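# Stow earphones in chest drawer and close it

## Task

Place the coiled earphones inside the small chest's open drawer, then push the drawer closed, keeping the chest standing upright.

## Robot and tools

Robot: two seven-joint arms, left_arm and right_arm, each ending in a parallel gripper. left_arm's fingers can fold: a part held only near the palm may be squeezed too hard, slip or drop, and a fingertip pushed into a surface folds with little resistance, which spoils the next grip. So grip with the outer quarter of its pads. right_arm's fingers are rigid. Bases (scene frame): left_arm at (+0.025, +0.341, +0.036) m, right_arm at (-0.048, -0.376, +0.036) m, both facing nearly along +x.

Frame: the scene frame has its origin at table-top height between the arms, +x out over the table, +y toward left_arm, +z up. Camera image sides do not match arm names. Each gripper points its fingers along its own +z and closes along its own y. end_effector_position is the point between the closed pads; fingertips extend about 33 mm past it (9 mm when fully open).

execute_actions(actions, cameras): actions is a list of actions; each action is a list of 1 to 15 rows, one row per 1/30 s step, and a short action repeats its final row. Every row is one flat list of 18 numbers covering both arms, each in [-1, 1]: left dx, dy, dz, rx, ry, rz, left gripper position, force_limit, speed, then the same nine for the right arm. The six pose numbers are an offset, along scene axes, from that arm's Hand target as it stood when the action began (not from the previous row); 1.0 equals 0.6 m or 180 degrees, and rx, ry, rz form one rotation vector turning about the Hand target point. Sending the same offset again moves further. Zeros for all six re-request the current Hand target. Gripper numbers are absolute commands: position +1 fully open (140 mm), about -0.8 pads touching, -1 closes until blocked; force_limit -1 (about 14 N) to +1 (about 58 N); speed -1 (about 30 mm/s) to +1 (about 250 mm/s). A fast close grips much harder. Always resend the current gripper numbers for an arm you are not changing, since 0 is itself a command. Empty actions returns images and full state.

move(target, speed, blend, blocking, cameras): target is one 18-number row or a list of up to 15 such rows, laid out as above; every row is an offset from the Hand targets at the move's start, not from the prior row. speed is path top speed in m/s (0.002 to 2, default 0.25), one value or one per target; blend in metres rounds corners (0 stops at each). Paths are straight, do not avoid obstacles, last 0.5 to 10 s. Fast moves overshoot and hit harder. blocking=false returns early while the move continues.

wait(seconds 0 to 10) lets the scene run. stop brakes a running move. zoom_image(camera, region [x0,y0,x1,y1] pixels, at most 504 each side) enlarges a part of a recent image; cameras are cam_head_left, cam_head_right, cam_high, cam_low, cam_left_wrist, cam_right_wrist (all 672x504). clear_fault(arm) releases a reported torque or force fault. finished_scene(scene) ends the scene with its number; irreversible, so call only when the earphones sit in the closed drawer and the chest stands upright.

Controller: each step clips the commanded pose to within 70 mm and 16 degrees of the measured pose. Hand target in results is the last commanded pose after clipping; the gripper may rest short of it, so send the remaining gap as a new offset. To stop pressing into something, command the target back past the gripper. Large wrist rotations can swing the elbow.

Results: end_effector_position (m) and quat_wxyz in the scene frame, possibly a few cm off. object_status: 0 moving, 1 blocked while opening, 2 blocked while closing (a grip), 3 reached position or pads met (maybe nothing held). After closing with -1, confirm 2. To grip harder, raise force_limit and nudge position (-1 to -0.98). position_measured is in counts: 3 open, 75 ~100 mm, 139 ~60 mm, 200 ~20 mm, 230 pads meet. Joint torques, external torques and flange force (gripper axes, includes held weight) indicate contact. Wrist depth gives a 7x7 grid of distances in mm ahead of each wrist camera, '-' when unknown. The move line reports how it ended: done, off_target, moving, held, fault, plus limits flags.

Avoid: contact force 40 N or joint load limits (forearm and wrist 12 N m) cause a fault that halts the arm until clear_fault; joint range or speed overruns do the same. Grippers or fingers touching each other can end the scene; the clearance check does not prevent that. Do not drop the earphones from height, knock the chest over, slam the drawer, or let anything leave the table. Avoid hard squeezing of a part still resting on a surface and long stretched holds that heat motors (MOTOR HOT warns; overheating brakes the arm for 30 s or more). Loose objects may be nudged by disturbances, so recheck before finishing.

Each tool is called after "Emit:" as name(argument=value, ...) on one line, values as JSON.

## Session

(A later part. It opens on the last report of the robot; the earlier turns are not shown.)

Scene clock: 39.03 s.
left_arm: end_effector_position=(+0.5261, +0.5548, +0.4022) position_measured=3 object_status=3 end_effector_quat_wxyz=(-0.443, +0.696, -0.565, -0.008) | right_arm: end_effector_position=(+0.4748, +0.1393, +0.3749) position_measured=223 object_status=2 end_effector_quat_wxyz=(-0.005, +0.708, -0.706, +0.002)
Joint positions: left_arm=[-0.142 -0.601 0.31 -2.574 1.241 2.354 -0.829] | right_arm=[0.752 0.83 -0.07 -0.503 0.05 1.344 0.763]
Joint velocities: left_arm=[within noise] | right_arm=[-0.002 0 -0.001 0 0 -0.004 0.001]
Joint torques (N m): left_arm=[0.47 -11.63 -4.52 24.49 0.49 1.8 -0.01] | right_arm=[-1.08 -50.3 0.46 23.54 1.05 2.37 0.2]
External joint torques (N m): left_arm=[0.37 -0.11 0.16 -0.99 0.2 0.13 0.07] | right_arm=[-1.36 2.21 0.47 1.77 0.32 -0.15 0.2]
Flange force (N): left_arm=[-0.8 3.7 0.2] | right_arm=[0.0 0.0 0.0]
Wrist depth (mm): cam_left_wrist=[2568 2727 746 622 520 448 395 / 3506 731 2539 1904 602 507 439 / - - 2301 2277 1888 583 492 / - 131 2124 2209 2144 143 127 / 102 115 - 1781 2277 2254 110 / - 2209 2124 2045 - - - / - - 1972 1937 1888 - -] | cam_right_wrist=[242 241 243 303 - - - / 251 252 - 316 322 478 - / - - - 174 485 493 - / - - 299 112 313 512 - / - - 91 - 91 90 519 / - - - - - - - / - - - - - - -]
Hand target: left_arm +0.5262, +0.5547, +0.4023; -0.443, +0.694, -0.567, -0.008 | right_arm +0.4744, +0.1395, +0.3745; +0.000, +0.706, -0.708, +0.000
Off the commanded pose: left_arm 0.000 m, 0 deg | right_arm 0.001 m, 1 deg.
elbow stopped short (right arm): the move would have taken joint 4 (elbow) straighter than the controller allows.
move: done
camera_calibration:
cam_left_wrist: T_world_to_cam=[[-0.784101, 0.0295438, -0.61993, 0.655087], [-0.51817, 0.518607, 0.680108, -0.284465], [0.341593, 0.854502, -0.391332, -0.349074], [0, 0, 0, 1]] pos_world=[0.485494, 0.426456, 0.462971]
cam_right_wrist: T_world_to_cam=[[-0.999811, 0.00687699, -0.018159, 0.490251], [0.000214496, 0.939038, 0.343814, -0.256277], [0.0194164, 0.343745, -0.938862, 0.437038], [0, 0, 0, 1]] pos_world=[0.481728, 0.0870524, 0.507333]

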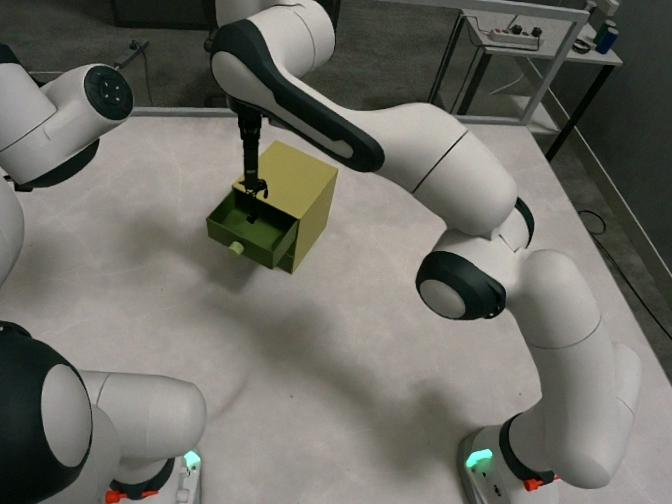

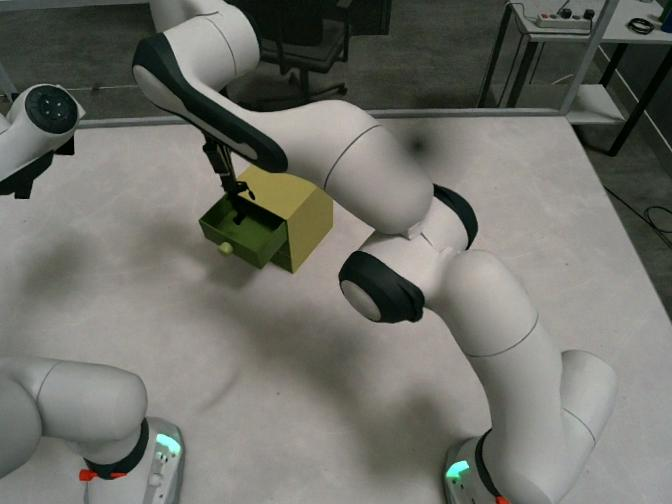

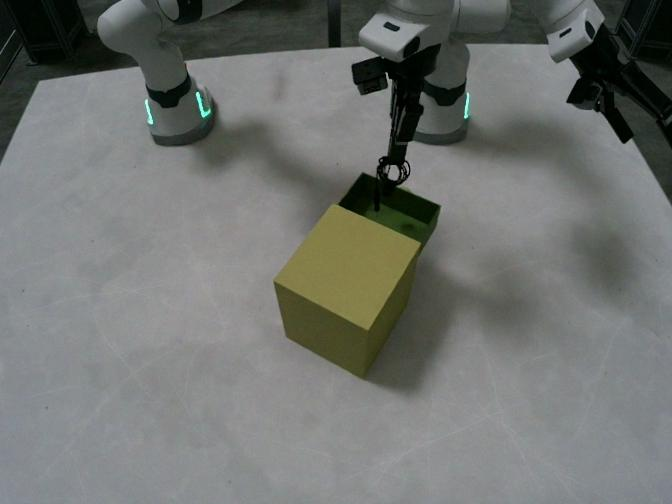

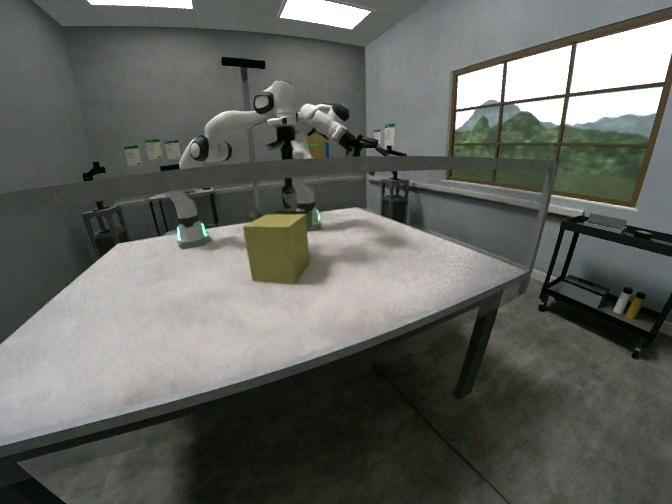

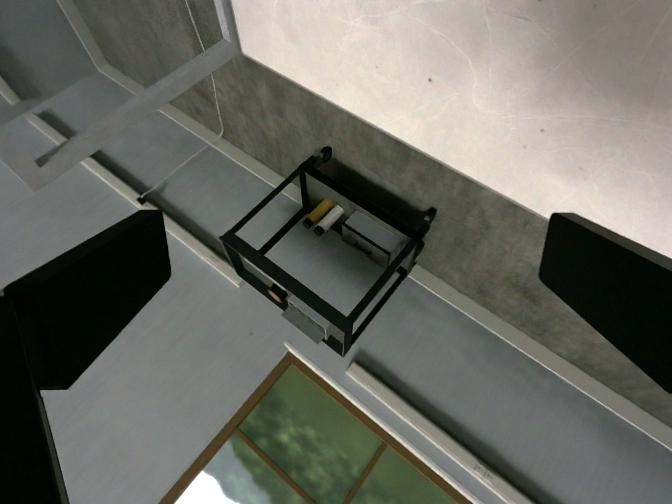

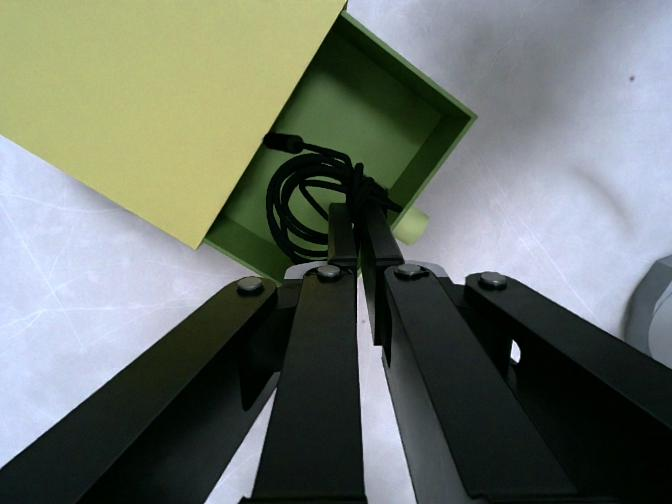

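Emit:
move(target=[0,0,0,0,0,0,1,1,1,0,0,-0.21,0,0,0,-1,-1,-1], cameras=["cam_head_left","cam_high","cam_right_wrist"], speed=0.15)

Emit:
zoom_image(camera="cam_high", region=[300, 100, 460, 260])

Emit:
zoom_image(camera="cam_head_left", region=[180, 140, 360, 300])

Scene clock: 43.83 s.
left_arm: end_effector_position=(+0.5261, +0.5548, +0.4022) position_measured=3 object_status=3 end_effector_quat_wxyz=(-0.443, +0.696, -0.565, -0.008) | right_arm: end_effector_position=(+0.4736, +0.1391, +0.2474) position_measured=223 object_status=2 end_effector_quat_wxyz=(+0.002, +0.705, -0.709, -0.001)
Joint positions: left_arm=[-0.142 -0.601 0.31 -2.574 1.241 2.354 -0.829] | right_arm=[0.775 0.634 -0.071 -1.172 0.046 1.802 0.763]
Joint velocities: left_arm=[within noise] | right_arm=[0 -0.001 0.001 -0.001 -0.002 0.005 0.001]
Joint torques (N m): left_arm=[0.43 -11.65 -4.49 24.47 0.5 1.8 -0.02] | right_arm=[-0.44 -50 -0.44 25.3 0.35 2.77 -0.18]
External joint torques (N m): left_arm=[0.38 -0.06 0.26 -1.01 0.21 0.11 0.06] | right_arm=[-0.72 1.49 0.05 0.62 -0.4 0.29 -0.18]
Flange force (N): left_arm=[-0.8 3.7 0.4] | right_arm=[-7.1 -8.6 -0.7]
Wrist depth (mm): cam_left_wrist=[2510 2661 764 624 521 448 396 / 3026 3068 2454 1904 605 510 440 / 640 2277 2510 2231 1841 584 493 / - 131 1990 2539 2165 143 127 / 103 2209 - 2026 - 2277 110 / - - 2401 2103 - - - / - 1872 1955 2045 1624 - -] | cam_right_wrist=[- - 128 193 159 - 336 / 132 - 200 202 202 164 - / - - 211 172 199 173 365 / - 219 221 112 177 - - / - - 91 - 91 90 402 / - - - - - - - / - - - - - - -]
Hand target: left_arm +0.5262, +0.5547, +0.4023; -0.443, +0.694, -0.567, -0.008 | right_arm +0.4744, +0.1395, +0.2485; +0.000, +0.706, -0.708, +0.000
Off the commanded pose: left_arm 0.000 m, 0 deg | right_arm 0.001 m, 0 deg.
move: done
camera_calibration:
cam_right_wrist: T_world_to_cam=[[-0.999851, 0.0167518, -0.00406373, 0.481823], [0.0143936, 0.941071, 0.337901, -0.217705], [0.00948471, 0.337793, -0.941173, 0.32344], [0, 0, 0, 1]] pos_world=[0.481818, 0.0875486, 0.379934]
Images, in order (width x height): cam_head_left 672x504, cam_high 672x504, cam_right_wrist 672x504.

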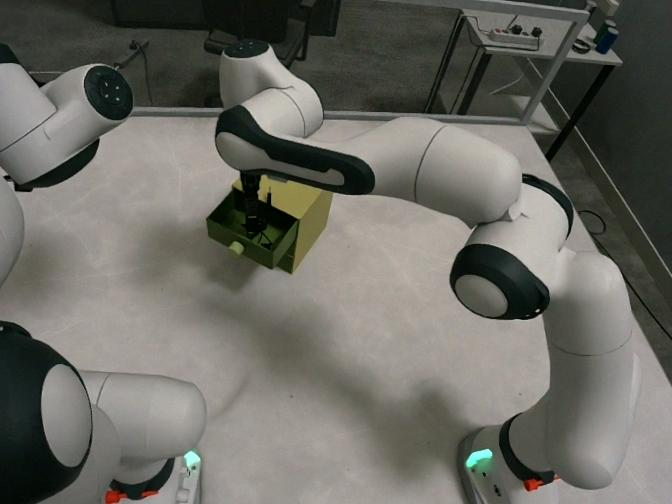

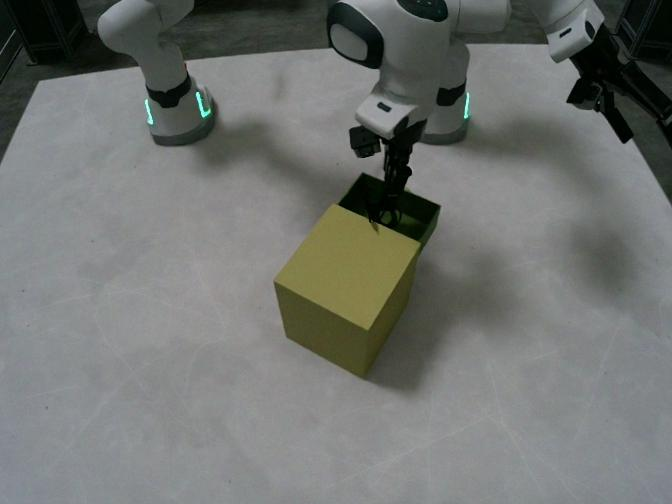

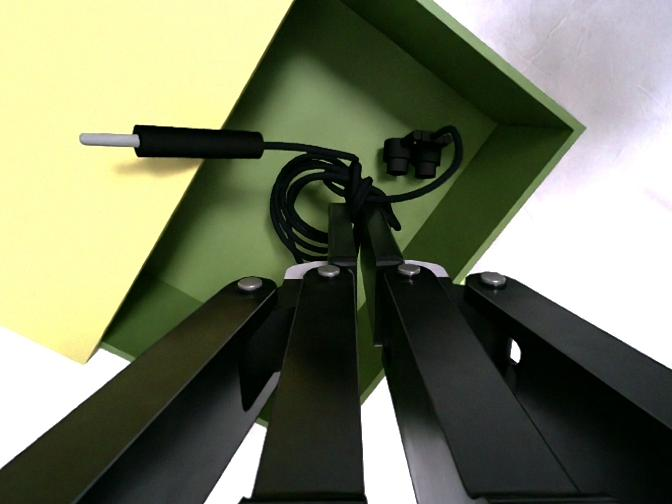

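Scaled by 3.150 from the camera's 672x504 image, which has a finer 960x720 frame.

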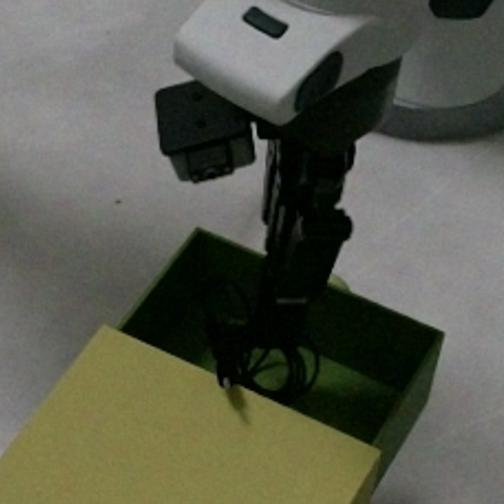

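Scaled by 2.800 from the camera's 672x504 image, which has a finer 960x720 frame.

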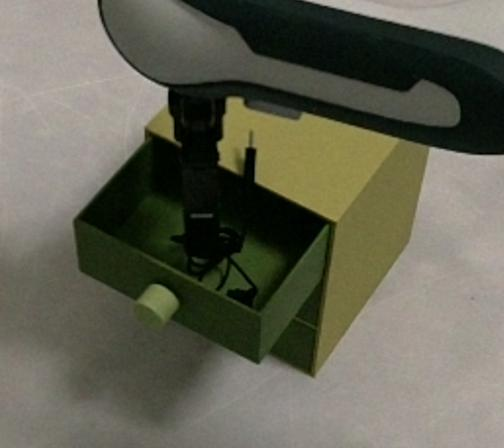

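Emit:
move(target=[[0,0,0,0,0,0,1,1,1,0,0,0.05,0,0,0,-1,-1,-1],[0,0,0,0,0,0,1,1,1,-0.03,-0.014,0.05,0,0,0.305,-1,-1,-1],[0,0,0,0,0,0,1,1,1,-0.03,-0.014,-0.02,0,0,0.305,-1,-1,-1]], cameras=["cam_head_left","cam_high","cam_right_wrist"], speed=0.2)

Emit:
zoom_image(camera="cam_head_left", region=[180, 140, 360, 300])

Emit:
zoom_image(camera="cam_high", region=[300, 100, 460, 260])

Scene clock: 51.97 s.
left_arm: end_effector_position=(+0.5261, +0.5548, +0.4022) position_measured=3 object_status=3 end_effector_quat_wxyz=(-0.443, +0.696, -0.565, -0.008) | right_arm: end_effector_position=(+0.4545, +0.1315, +0.2350) position_measured=223 object_status=2 end_effector_quat_wxyz=(+0.001, +0.952, -0.305, -0.002)
Joint positions: left_arm=[-0.142 -0.601 0.31 -2.574 1.241 2.354 -0.829] | right_arm=[0.564 0.568 0.239 -1.328 -0.131 1.876 -0.095]
Joint velocities: left_arm=[within noise] | right_arm=[-0.001 0.001 0 0 -0.001 0.004 0]
Joint torques (N m): left_arm=[0.43 -11.6 -4.54 24.47 0.48 1.79 -0.04] | right_arm=[-1.02 -47.9 4.67 25.38 0.38 2.82 -0.28]
External joint torques (N m): left_arm=[0.35 0.04 0.18 -1.03 0.2 0.1 0.04] | right_arm=[-1.21 0.87 0.35 0.97 -0.34 0.26 -0.28]
Flange force (N): left_arm=[-0.4 3.5 0.5] | right_arm=[2.9 -7.7 -0.8]
Wrist depth (mm): cam_left_wrist=[2906 2727 749 615 518 448 395 / 2832 746 2568 1888 599 505 441 / 622 - 2124 2231 1872 583 493 / - 131 2026 1990 2165 143 127 / 102 117 - 1972 - 2301 110 / - - 2231 2084 1872 - - / - - 1990 1990 1888 - -] | cam_right_wrist=[154 177 179 178 182 144 335 / 161 184 186 189 192 155 - / 159 195 198 196 200 168 - / 157 198 209 112 209 184 388 / 156 173 91 - 91 90 405 / - - - - - - - / - - - - - - -]
Hand target: left_arm +0.5262, +0.5547, +0.4023; -0.443, +0.694, -0.567, -0.008 | right_arm +0.4564, +0.1311, +0.2365; +0.000, +0.953, -0.303, +0.000
Off the commanded pose: left_arm 0.000 m, 0 deg | right_arm 0.003 m, 0 deg.
move: done
camera_calibration:
cam_right_wrist: T_world_to_cam=[[-0.588461, -0.808515, -0.00407794, 0.384332], [-0.760611, 0.55187, 0.341921, 0.196397], [-0.274198, 0.204309, -0.93972, 0.460691], [0, 0, 0, 1]] pos_world=[0.501867, 0.10823, 0.367336]
Images, in order (width x height): cam_head_left 672x504, cam_high 672x504, cam_right_wrist 672x504.

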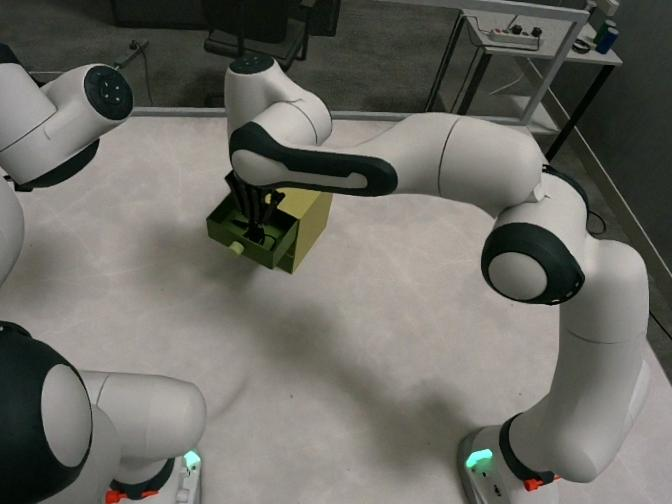

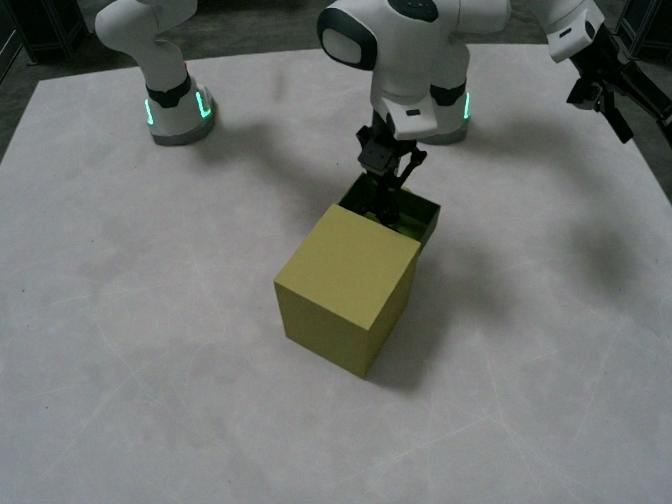

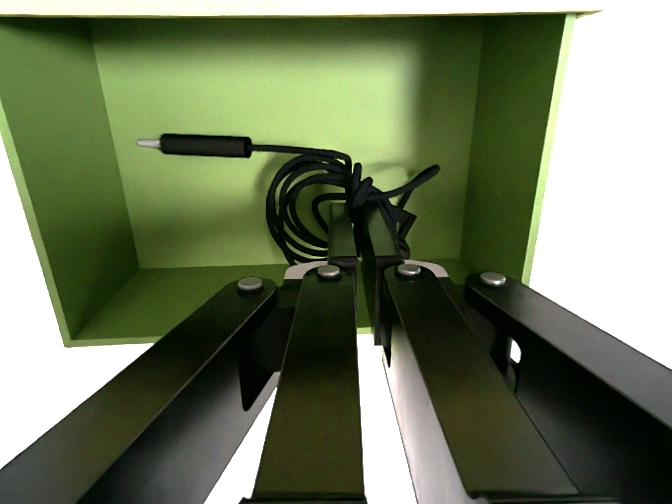

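Scaled by 2.800 from the camera's 672x504 image, which has a finer 960x720 frame.

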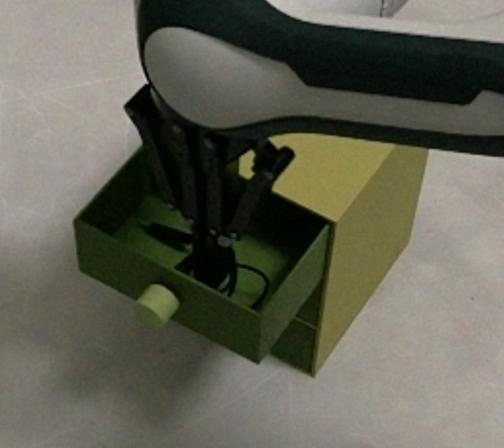

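Scaled by 3.150 from the camera's 672x504 image, which has a finer 960x720 frame.

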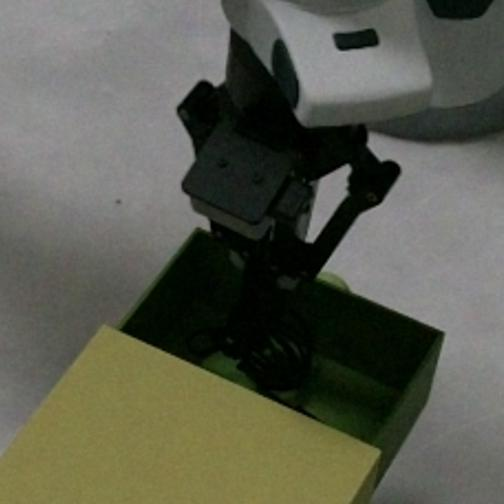

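Emit:
move(target=[[0,0,0,0,0,0,1,1,1,0,0,-0.026,0,0,0,-1,-1,-1],[0,0,0,0,0,0,1,1,1,0,0,-0.026,0,0,0,-0.45,-1,-1],[0,0,0,0,0,0,1,1,1,0,0,0.06,0,0,0,-0.45,-1,-1],[0,0,0,0,0,0,1,1,1,-0.03,0.02,0.25,0,0,0,-0.45,-1,-1]], cameras=["cam_head_left","cam_high","cam_right_wrist"], speed=[0.06,0.06,0.1,0.2])

Emit:
zoom_image(camera="cam_head_left", region=[180, 140, 360, 300])

Scene clock: 58.00 s.
left_arm: end_effector_position=(+0.5261, +0.5548, +0.4022) position_measured=3 object_status=3 end_effector_quat_wxyz=(-0.443, +0.696, -0.565, -0.008) | right_arm: end_effector_position=(+0.4383, +0.1439, +0.3874) position_measured=186 object_status=3 end_effector_quat_wxyz=(-0.002, +0.954, -0.300, -0.001)
Joint positions: left_arm=[-0.142 -0.601 0.31 -2.574 1.241 2.354 -0.829] | right_arm=[0.64 0.632 0.243 -0.827 -0.141 1.45 -0.092]
Joint velocities: left_arm=[within noise] | right_arm=[0.001 0.001 -0.001 0.001 0.001 -0.004 -0.001]
Joint torques (N m): left_arm=[0.48 -11.63 -4.52 24.47 0.47 1.8 0.02] | right_arm=[-0.1 -46.94 3.36 24.34 0.51 2.31 0.17]
External joint torques (N m): left_arm=[0.42 -0.01 0.22 -1.06 0.19 0.11 0.1] | right_arm=[-0.26 2.34 -0.25 1.49 -0.25 -0.28 0.17]
Flange force (N): left_arm=[-0.8 3.7 0.4] | right_arm=[0.0 0.0 0.0]
Wrist depth (mm): cam_left_wrist=[2568 2693 770 620 522 449 395 / 3155 2945 2868 697 599 508 440 / 636 - 2727 2209 1872 583 491 / - 131 2045 2454 2187 143 128 / 102 116 - 1872 - 2277 110 / - - 2084 2084 - - 2084 / 1937 2165 1955 1990 1921 - -] | cam_right_wrist=[441 - 312 315 280 - - / - 460 327 327 338 - - / - - 341 336 328 - - / - - - - 123 - - / 536 - 91 - - - - / - - - - - - - / - - - - - - -]
Hand target: left_arm +0.5262, +0.5547, +0.4023; -0.443, +0.694, -0.567, -0.008 | right_arm +0.4384, +0.1431, +0.3865; +0.000, +0.953, -0.303, +0.000
Off the commanded pose: left_arm 0.000 m, 0 deg | right_arm 0.001 m, 0 deg.
move: done
camera_calibration:
cam_right_wrist: T_world_to_cam=[[-0.580739, -0.814004, -0.0117778, 0.385912], [-0.767622, 0.542716, 0.340905, 0.129856], [-0.271106, 0.207018, -0.940024, 0.595258], [0, 0, 0, 1]] pos_world=[0.485172, 0.12043, 0.519833]
Images, in order (width x height): cam_head_left 672x504, cam_high 672x504, cam_right_wrist 672x504.

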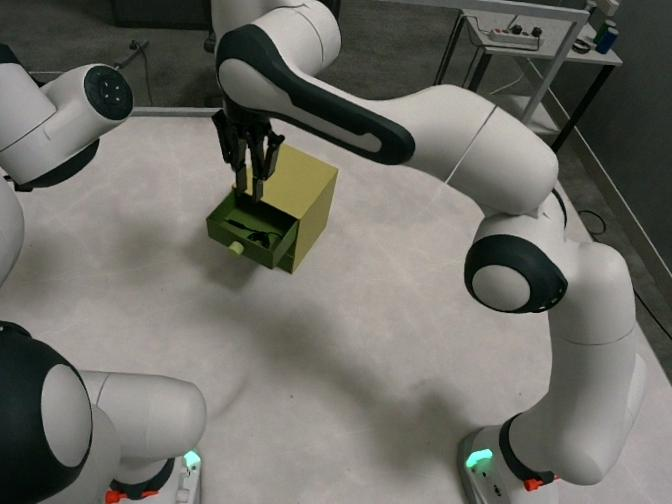

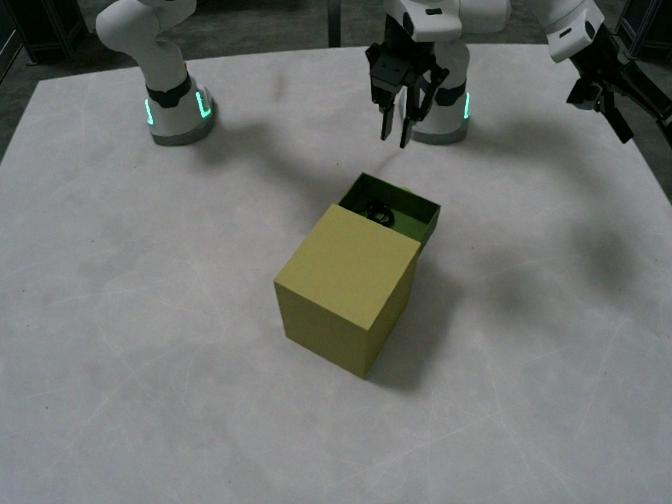

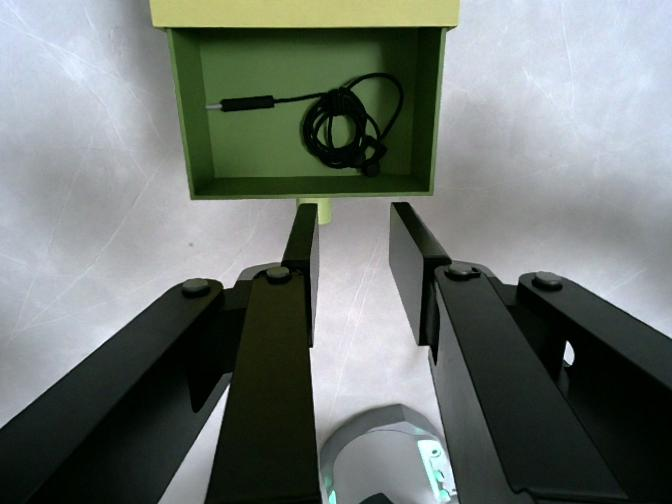

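Scaled by 2.800 from the camera's 672x504 image, which has a finer 960x720 frame.

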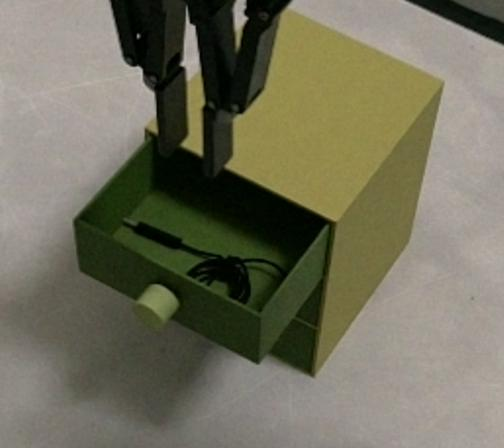

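Emit:
move(target=[[0,0,0,0,0,0,1,1,1,-0.09,0.12,0,0,0,0,-1,-1,0],[0,0,0,0,0,0,1,1,1,-0.09,0.12,-0.3,0,0,0,-1,-1,0]], cameras=["cam_head_left","cam_high","cam_right_wrist"], speed=0.2)

Emit:
zoom_image(camera="cam_head_left", region=[180, 140, 360, 300])

Scene clock: 64.13 s.
left_arm: end_effector_position=(+0.5261, +0.5548, +0.4022) position_measured=3 object_status=3 end_effector_quat_wxyz=(-0.443, +0.696, -0.565, -0.008) | right_arm: end_effector_position=(+0.3832, +0.2150, +0.2055) position_measured=233 object_status=3 end_effector_quat_wxyz=(+0.001, +0.954, -0.299, -0.001)
Joint positions: left_arm=[-0.142 -0.601 0.31 -2.574 1.241 2.354 -0.829] | right_arm=[0.733 0.651 0.225 -1.267 -0.143 1.899 0.046]
Joint velocities: left_arm=[within noise] | right_arm=[0 0 -0.001 -0.001 0 0.004 0.001]
Joint torques (N m): left_arm=[0.46 -11.64 -4.49 24.48 0.48 1.8 0] | right_arm=[-0.68 -49.57 4.37 24.9 0.71 2.91 0.17]
External joint torques (N m): left_arm=[0.39 -0.09 0.22 -0.93 0.2 0.13 0.07] | right_arm=[-1.25 1.28 -0.4 0.61 -0.02 0.37 0.17]
Flange force (N): left_arm=[-0.8 3.5 0.3] | right_arm=[1.5 -7.5 0.6]
Wrist depth (mm): cam_left_wrist=[- 2761 746 624 521 450 395 / - 2661 2568 1955 600 508 440 / - - 2629 2187 1888 586 493 / - 131 2165 2254 2165 143 128 / 102 114 2084 1955 - 2165 110 / - - 1739 2124 - - - / 1972 - 1955 1937 1921 1888 -] | cam_right_wrist=[282 284 286 122 130 135 303 / - 290 302 298 308 312 - / - - - 321 326 330 - / 333 340 315 118 338 351 - / 325 - 92 - 90 90 368 / - - - - - - - / - - - - - - -]
Hand target: left_arm +0.5262, +0.5547, +0.4023; -0.443, +0.694, -0.567, -0.008 | right_arm +0.3844, +0.2151, +0.2065; +0.000, +0.953, -0.303, +0.000
Off the commanded pose: left_arm 0.000 m, 0 deg | right_arm 0.002 m, 0 deg.
elbow stopped short (right arm): the move would have taken joint 4 (elbow) straighter than the controller allows.
move: done
camera_calibration:
cam_right_wrist: T_world_to_cam=[[-0.578968, -0.815335, -0.00499135, 0.407828], [-0.768034, 0.543305, 0.339034, 0.111336], [-0.273714, 0.200123, -0.940761, 0.397279], [0, 0, 0, 1]] pos_world=[0.43037, 0.192522, 0.338034]
Images, in order (width x height): cam_head_left 672x504, cam_high 672x504, cam_right_wrist 672x504.

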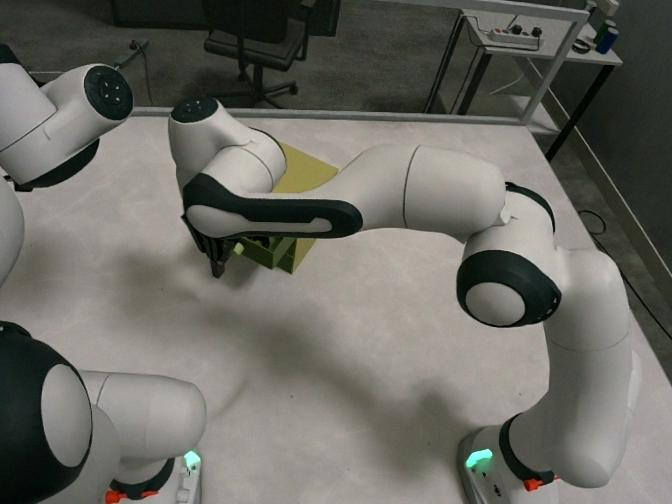

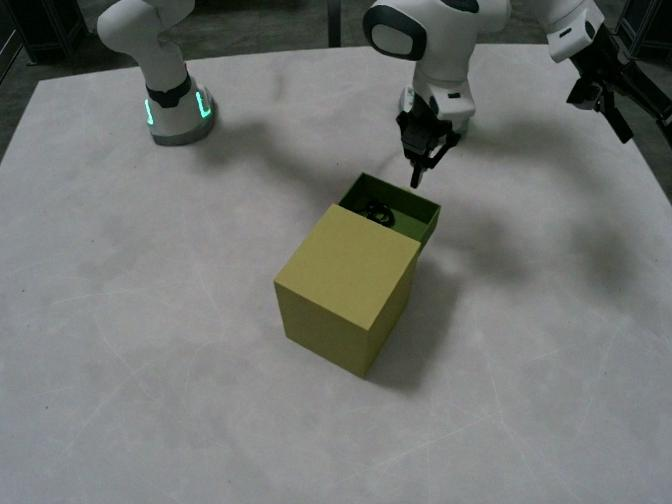

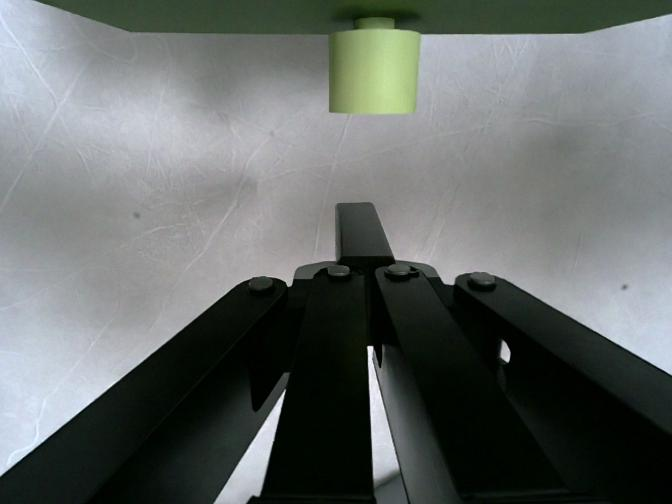

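Scaled by 2.800 from the camera's 672x504 image, which has a finer 960x720 frame.

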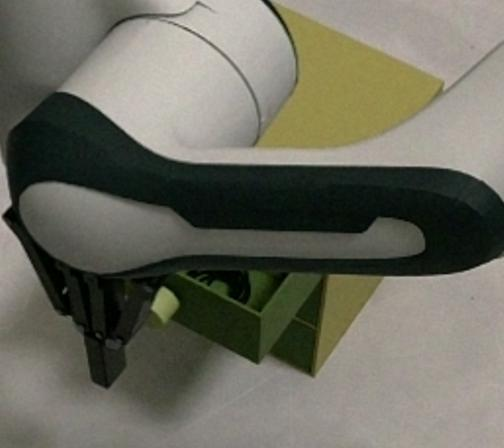

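Emit:
move(target=[[0,0,0,0,0,0,1,1,1,0,0,-0.025,0,0,0,-1,-1,0],[0,0,0,0,0,0,1,1,1,0.0273,-0.0188,-0.025,0,0,0,-1,-1,0],[0,0,0,0,0,0,1,1,1,0.158,-0.109,-0.025,0,0,0,-1,-1,0]], cameras=["cam_head_left","cam_high","cam_right_wrist"], speed=[0.1,0.06,0.06], blend=0.005)

Emit:
zoom_image(camera="cam_high", region=[260, 120, 460, 280])

Scene clock: 68.80 s.
left_arm: end_effector_position=(+0.5261, +0.5548, +0.4022) position_measured=3 object_status=3 end_effector_quat_wxyz=(-0.443, +0.696, -0.565, -0.008) | right_arm: end_effector_position=(+0.4791, +0.1506, +0.1923) position_measured=233 object_status=3 end_effector_quat_wxyz=(-0.002, +0.952, -0.306, +0.000)
Joint positions: left_arm=[-0.142 -0.601 0.31 -2.574 1.241 2.354 -0.829] | right_arm=[0.587 0.709 0.221 -1.205 -0.15 1.901 -0.095]
Joint velocities: left_arm=[within noise] | right_arm=[-0.001 -0.001 0.001 -0.001 -0.001 -0.001 -0.006]
Joint torques (N m): left_arm=[0.47 -11.61 -4.49 24.47 0.47 1.8 0] | right_arm=[-0.87 -49.61 5.25 25.76 0.29 2.3 -0.32]
External joint torques (N m): left_arm=[0.46 -0.03 0.32 -1.06 0.18 0.1 0.07] | right_arm=[-1.02 2.69 0.62 1.39 -0.42 -0.28 -0.32]
Flange force (N): left_arm=[-0.9 3.8 0.5] | right_arm=[5.1 -21.9 -1.3]
Wrist depth (mm): cam_left_wrist=[2906 2661 770 620 517 446 396 / - 2427 2629 1937 599 502 440 / 2661 - 3808 2209 1872 584 495 / - 131 1872 1888 2084 143 127 / 102 2254 - 2026 - 2209 110 / - - 2084 2064 - - - / - - 1937 1955 1872 - -] | cam_right_wrist=[- 139 141 142 135 143 143 / - 133 147 148 148 149 140 / 307 - - 117 309 311 319 / 319 - - 113 113 - - / - - 92 - 90 90 355 / - - - - - - - / - - - - - - -]
Hand target: left_arm +0.5262, +0.5547, +0.4023; -0.443, +0.694, -0.567, -0.008 | right_arm +0.4792, +0.1497, +0.1915; +0.000, +0.953, -0.303, +0.000
Off the commanded pose: left_arm 0.000 m, 0 deg | right_arm 0.001 m, 0 deg.
move: done
camera_calibration:
cam_right_wrist: T_world_to_cam=[[-0.591243, -0.806415, -0.0112493, 0.416437], [-0.760683, 0.552971, 0.339978, 0.219388], [-0.267943, 0.209567, -0.940366, 0.419767], [0, 0, 0, 1]] pos_world=[0.525573, 0.126536, 0.324833]
Images, in order (width x height): cam_head_left 672x504, cam_high 672x504, cam_right_wrist 672x504.

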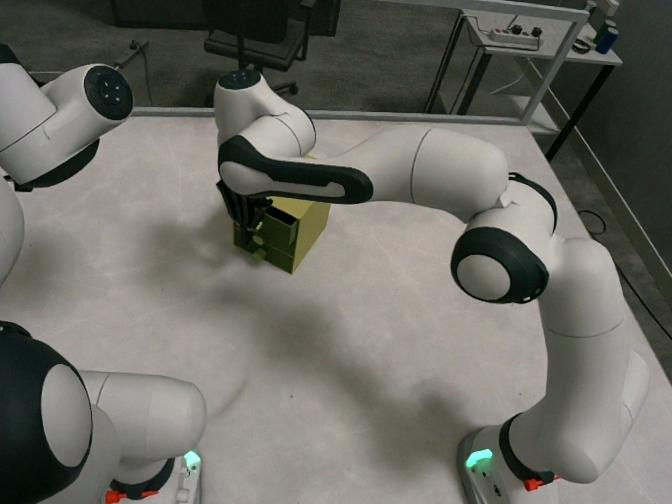

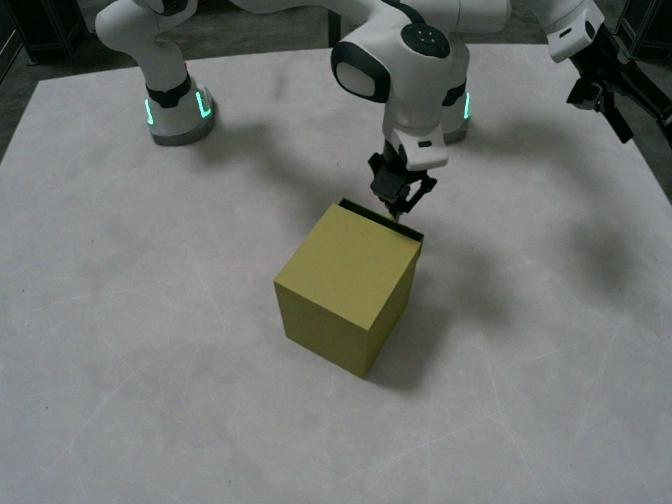

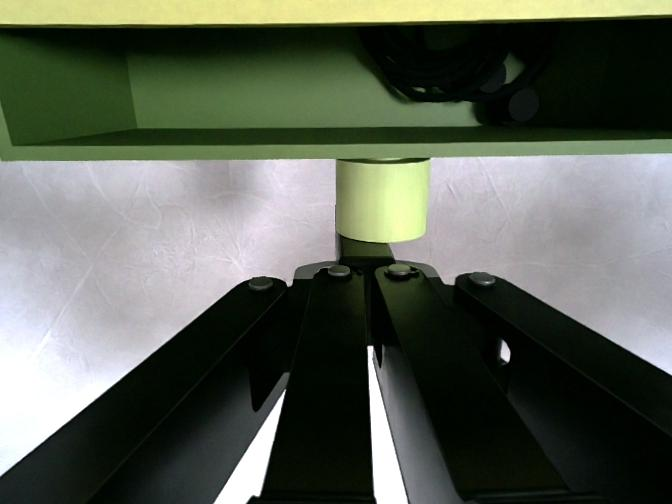

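Scaled by 2.520 from the camera's 672x504 image, which has a finer 960x720 frame.

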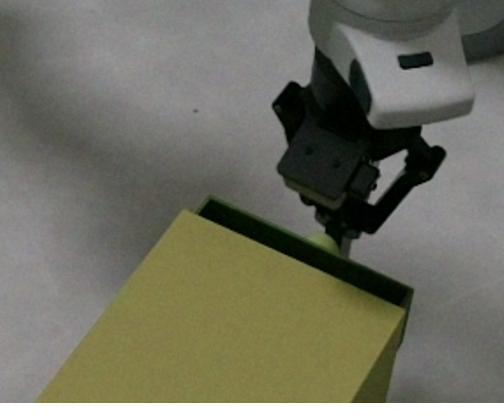

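Emit:
move(target=[0,0,0,0,0,0,1,1,1,0.0495,-0.034,0,0,0,0,-1,-1,0], cameras=["cam_high","cam_right_wrist"], speed=0.05)

Emit:
zoom_image(camera="cam_high", region=[260, 120, 460, 280])

Scene clock: 71.10 s.
left_arm: end_effector_position=(+0.5261, +0.5548, +0.4022) position_measured=3 object_status=3 end_effector_quat_wxyz=(-0.443, +0.696, -0.565, -0.008) | right_arm: end_effector_position=(+0.5057, +0.1335, +0.1922) position_measured=233 object_status=3 end_effector_quat_wxyz=(-0.003, +0.953, -0.304, -0.002)
Joint positions: left_arm=[-0.142 -0.601 0.31 -2.574 1.241 2.354 -0.829] | right_arm=[0.551 0.744 0.221 -1.146 -0.15 1.877 -0.144]
Joint velocities: left_arm=[within noise] | right_arm=[-0.001 0.001 0.001 0.001 -0.002 0.001 -0.008]
Joint torques (N m): left_arm=[0.41 -11.6 -4.46 24.44 0.49 1.8 0.02] | right_arm=[-2.77 -50.53 3.52 25.99 -0.18 2.26 -0.32]
External joint torques (N m): left_arm=[0.39 -0.16 0.3 -0.92 0.2 0.11 0.09] | right_arm=[-2.93 2.9 -1.19 1.42 -0.92 -0.35 -0.32]
Flange force (N): left_arm=[-1.1 3.6 0.3] | right_arm=[9.0 -23.1 -1.3]
Wrist depth (mm): cam_left_wrist=[3681 2661 764 620 522 449 395 / 2832 749 2568 1921 602 504 441 / 663 - 2045 2231 1904 586 490 / - 131 2144 1796 2124 143 128 / 102 115 - 1955 - 2209 110 / - - - 1972 2124 1904 2064 / - 2350 1990 1972 1781 - -] | cam_right_wrist=[- - 76 - - - - / - - 81 - - - - / - 304 - - 122 327 - / - 338 320 112 113 337 - / 330 - 92 - 90 90 - / - - - - - - - / - - - - - - -]
Hand target: left_arm +0.5262, +0.5547, +0.4023; -0.443, +0.694, -0.567, -0.008 | right_arm +0.5089, +0.1293, +0.1915; +0.000, +0.953, -0.303, +0.000
Off the commanded pose: left_arm 0.000 m, 0 deg | right_arm 0.005 m, 0 deg.
move: off_target (right_arm)
camera_calibration:
cam_right_wrist: T_world_to_cam=[[-0.587835, -0.808894, -0.01183, 0.417161], [-0.762172, 0.548861, 0.343286, 0.249777], [-0.271189, 0.210812, -0.939156, 0.431711], [0, 0, 0, 1]] pos_world=[0.552671, 0.109337, 0.324634]
Images, in order (width x height): cam_high 672x504, cam_right_wrist 672x504.

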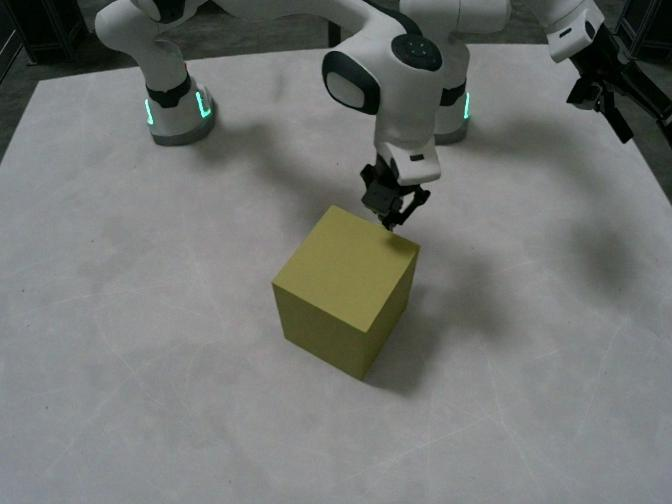

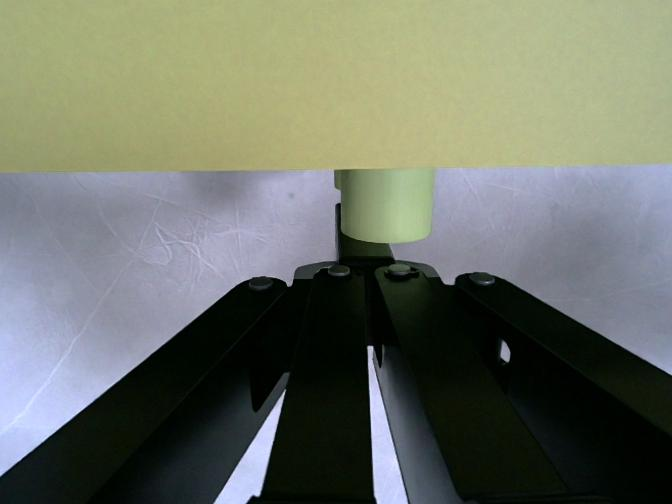

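Scaled by 2.520 from the camera's 672x504 image, which has a finer 960x720 frame.

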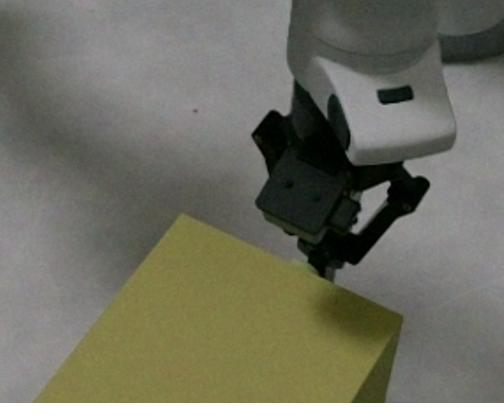

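Emit:
move(target=[[0,0,0,0,0,0,1,1,1,-0.12,0.084,0,0,0,0,-1,-1,0],[0,0,0,0,0,0,1,1,1,-0.17,0.12,0.3,0,0,0,-1,-1,0],[0,0,0,0,0,0,1,1,1,-0.25,-0.6,0.35,0,0,0,-1,-1,0]], cameras=["cam_head_left","cam_head_right","cam_high"], speed=[0.1,0.25,0.35])

Emit:
zoom_image(camera="cam_head_left", region=[180, 120, 380, 300])

Scene clock: 78.37 s.
left_arm: end_effector_position=(+0.5261, +0.5548, +0.4022) position_measured=3 object_status=3 end_effector_quat_wxyz=(-0.443, +0.696, -0.565, -0.008) | right_arm: end_effector_position=(+0.3583, -0.2301, +0.4009) position_measured=233 object_status=3 end_effector_quat_wxyz=(+0.000, +0.952, -0.306, -0.002)
Joint positions: left_arm=[-0.142 -0.601 0.31 -2.574 1.241 2.354 -0.829] | right_arm=[0.399 -0.401 -0.087 -2.113 -0.032 1.71 -0.575]
Joint velocities: left_arm=[within noise] | right_arm=[0.001 -0.001 0 -0.001 -0.002 0.001 -0.004]
Joint torques (N m): left_arm=[0.46 -11.62 -4.49 24.44 0.49 1.81 -0.01] | right_arm=[-0.27 -18.53 0.73 25.25 0.41 2.9 -0.27]
External joint torques (N m): left_arm=[0.5 -0.13 0.34 -0.94 0.2 0.11 0.07] | right_arm=[-0.33 -0.37 -0.08 0.71 -0.37 0.3 -0.27]
Flange force (N): left_arm=[-1.1 3.7 0.5] | right_arm=[1.4 -0.1 -1.1]
Wrist depth (mm): cam_left_wrist=[2868 2796 756 626 520 447 397 / - 2539 2510 754 599 507 440 / 659 - 3296 2277 1888 580 492 / - 131 2103 2375 2165 143 128 / 102 116 1904 1810 - 2277 110 / - - 2026 2124 - - - / - - 1955 1972 1955 - -] | cam_right_wrist=[409 456 453 445 461 446 - / - - 479 - 509 - - / - - 503 - 515 512 541 / 524 560 - 112 538 534 538 / 592 - 92 - 90 90 472 / - - - - - - - / - - - - - - -]
Hand target: left_arm +0.5262, +0.5547, +0.4023; -0.443, +0.694, -0.567, -0.008 | right_arm +0.3589, -0.2307, +0.4015; +0.000, +0.953, -0.303, +0.000
Off the commanded pose: left_arm 0.000 m, 0 deg | right_arm 0.001 m, 0 deg.
elbow stopped short (right arm): the move would have taken joint 4 (elbow) straighter than the controller allows.
move: done
Images, in order (width x height): cam_head_left 672x504, cam_head_right 672x504, cam_high 672x504.

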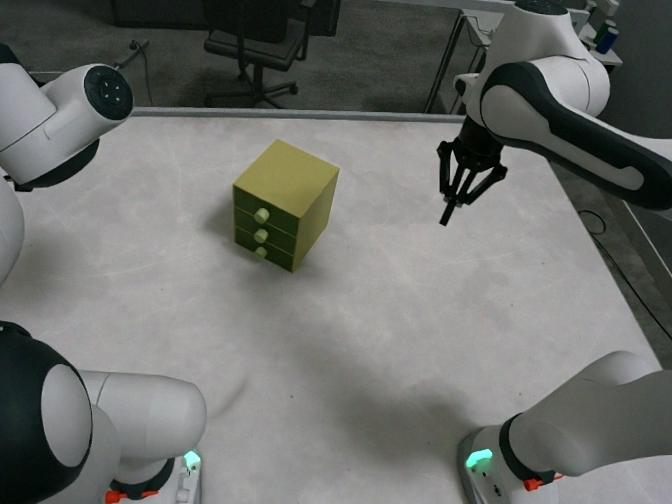

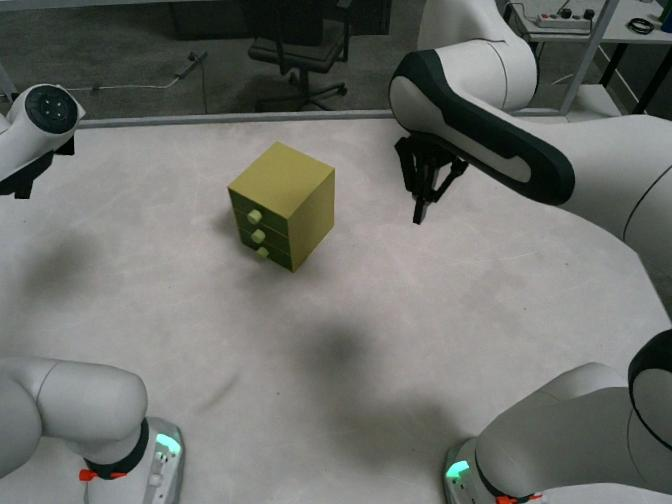

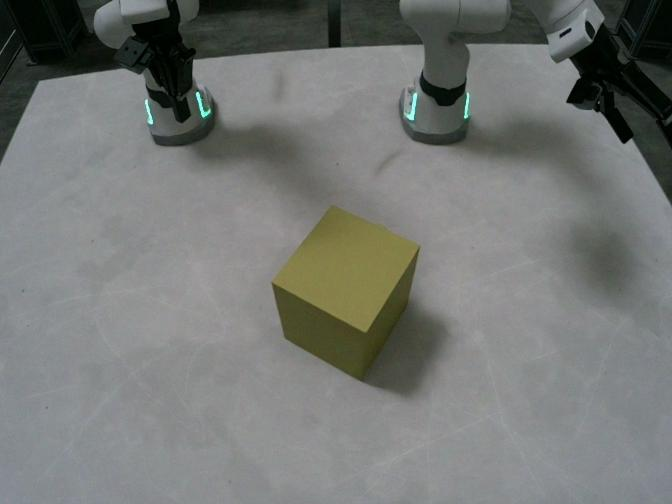

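Scaled by 2.520 from the camera's 672x504 image, which has a finer 960x720 frame.

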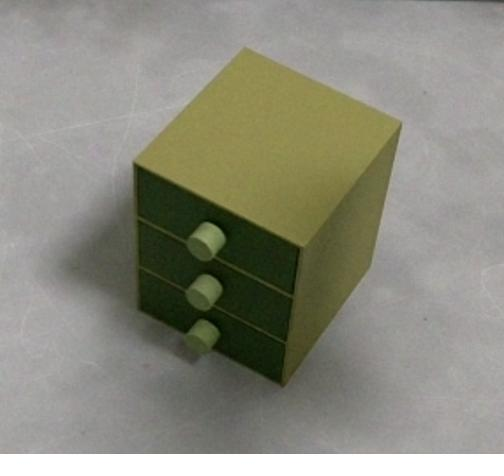

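Closed.

Emit:
finished_scene(scene=1)

The scene is finished: the task was done.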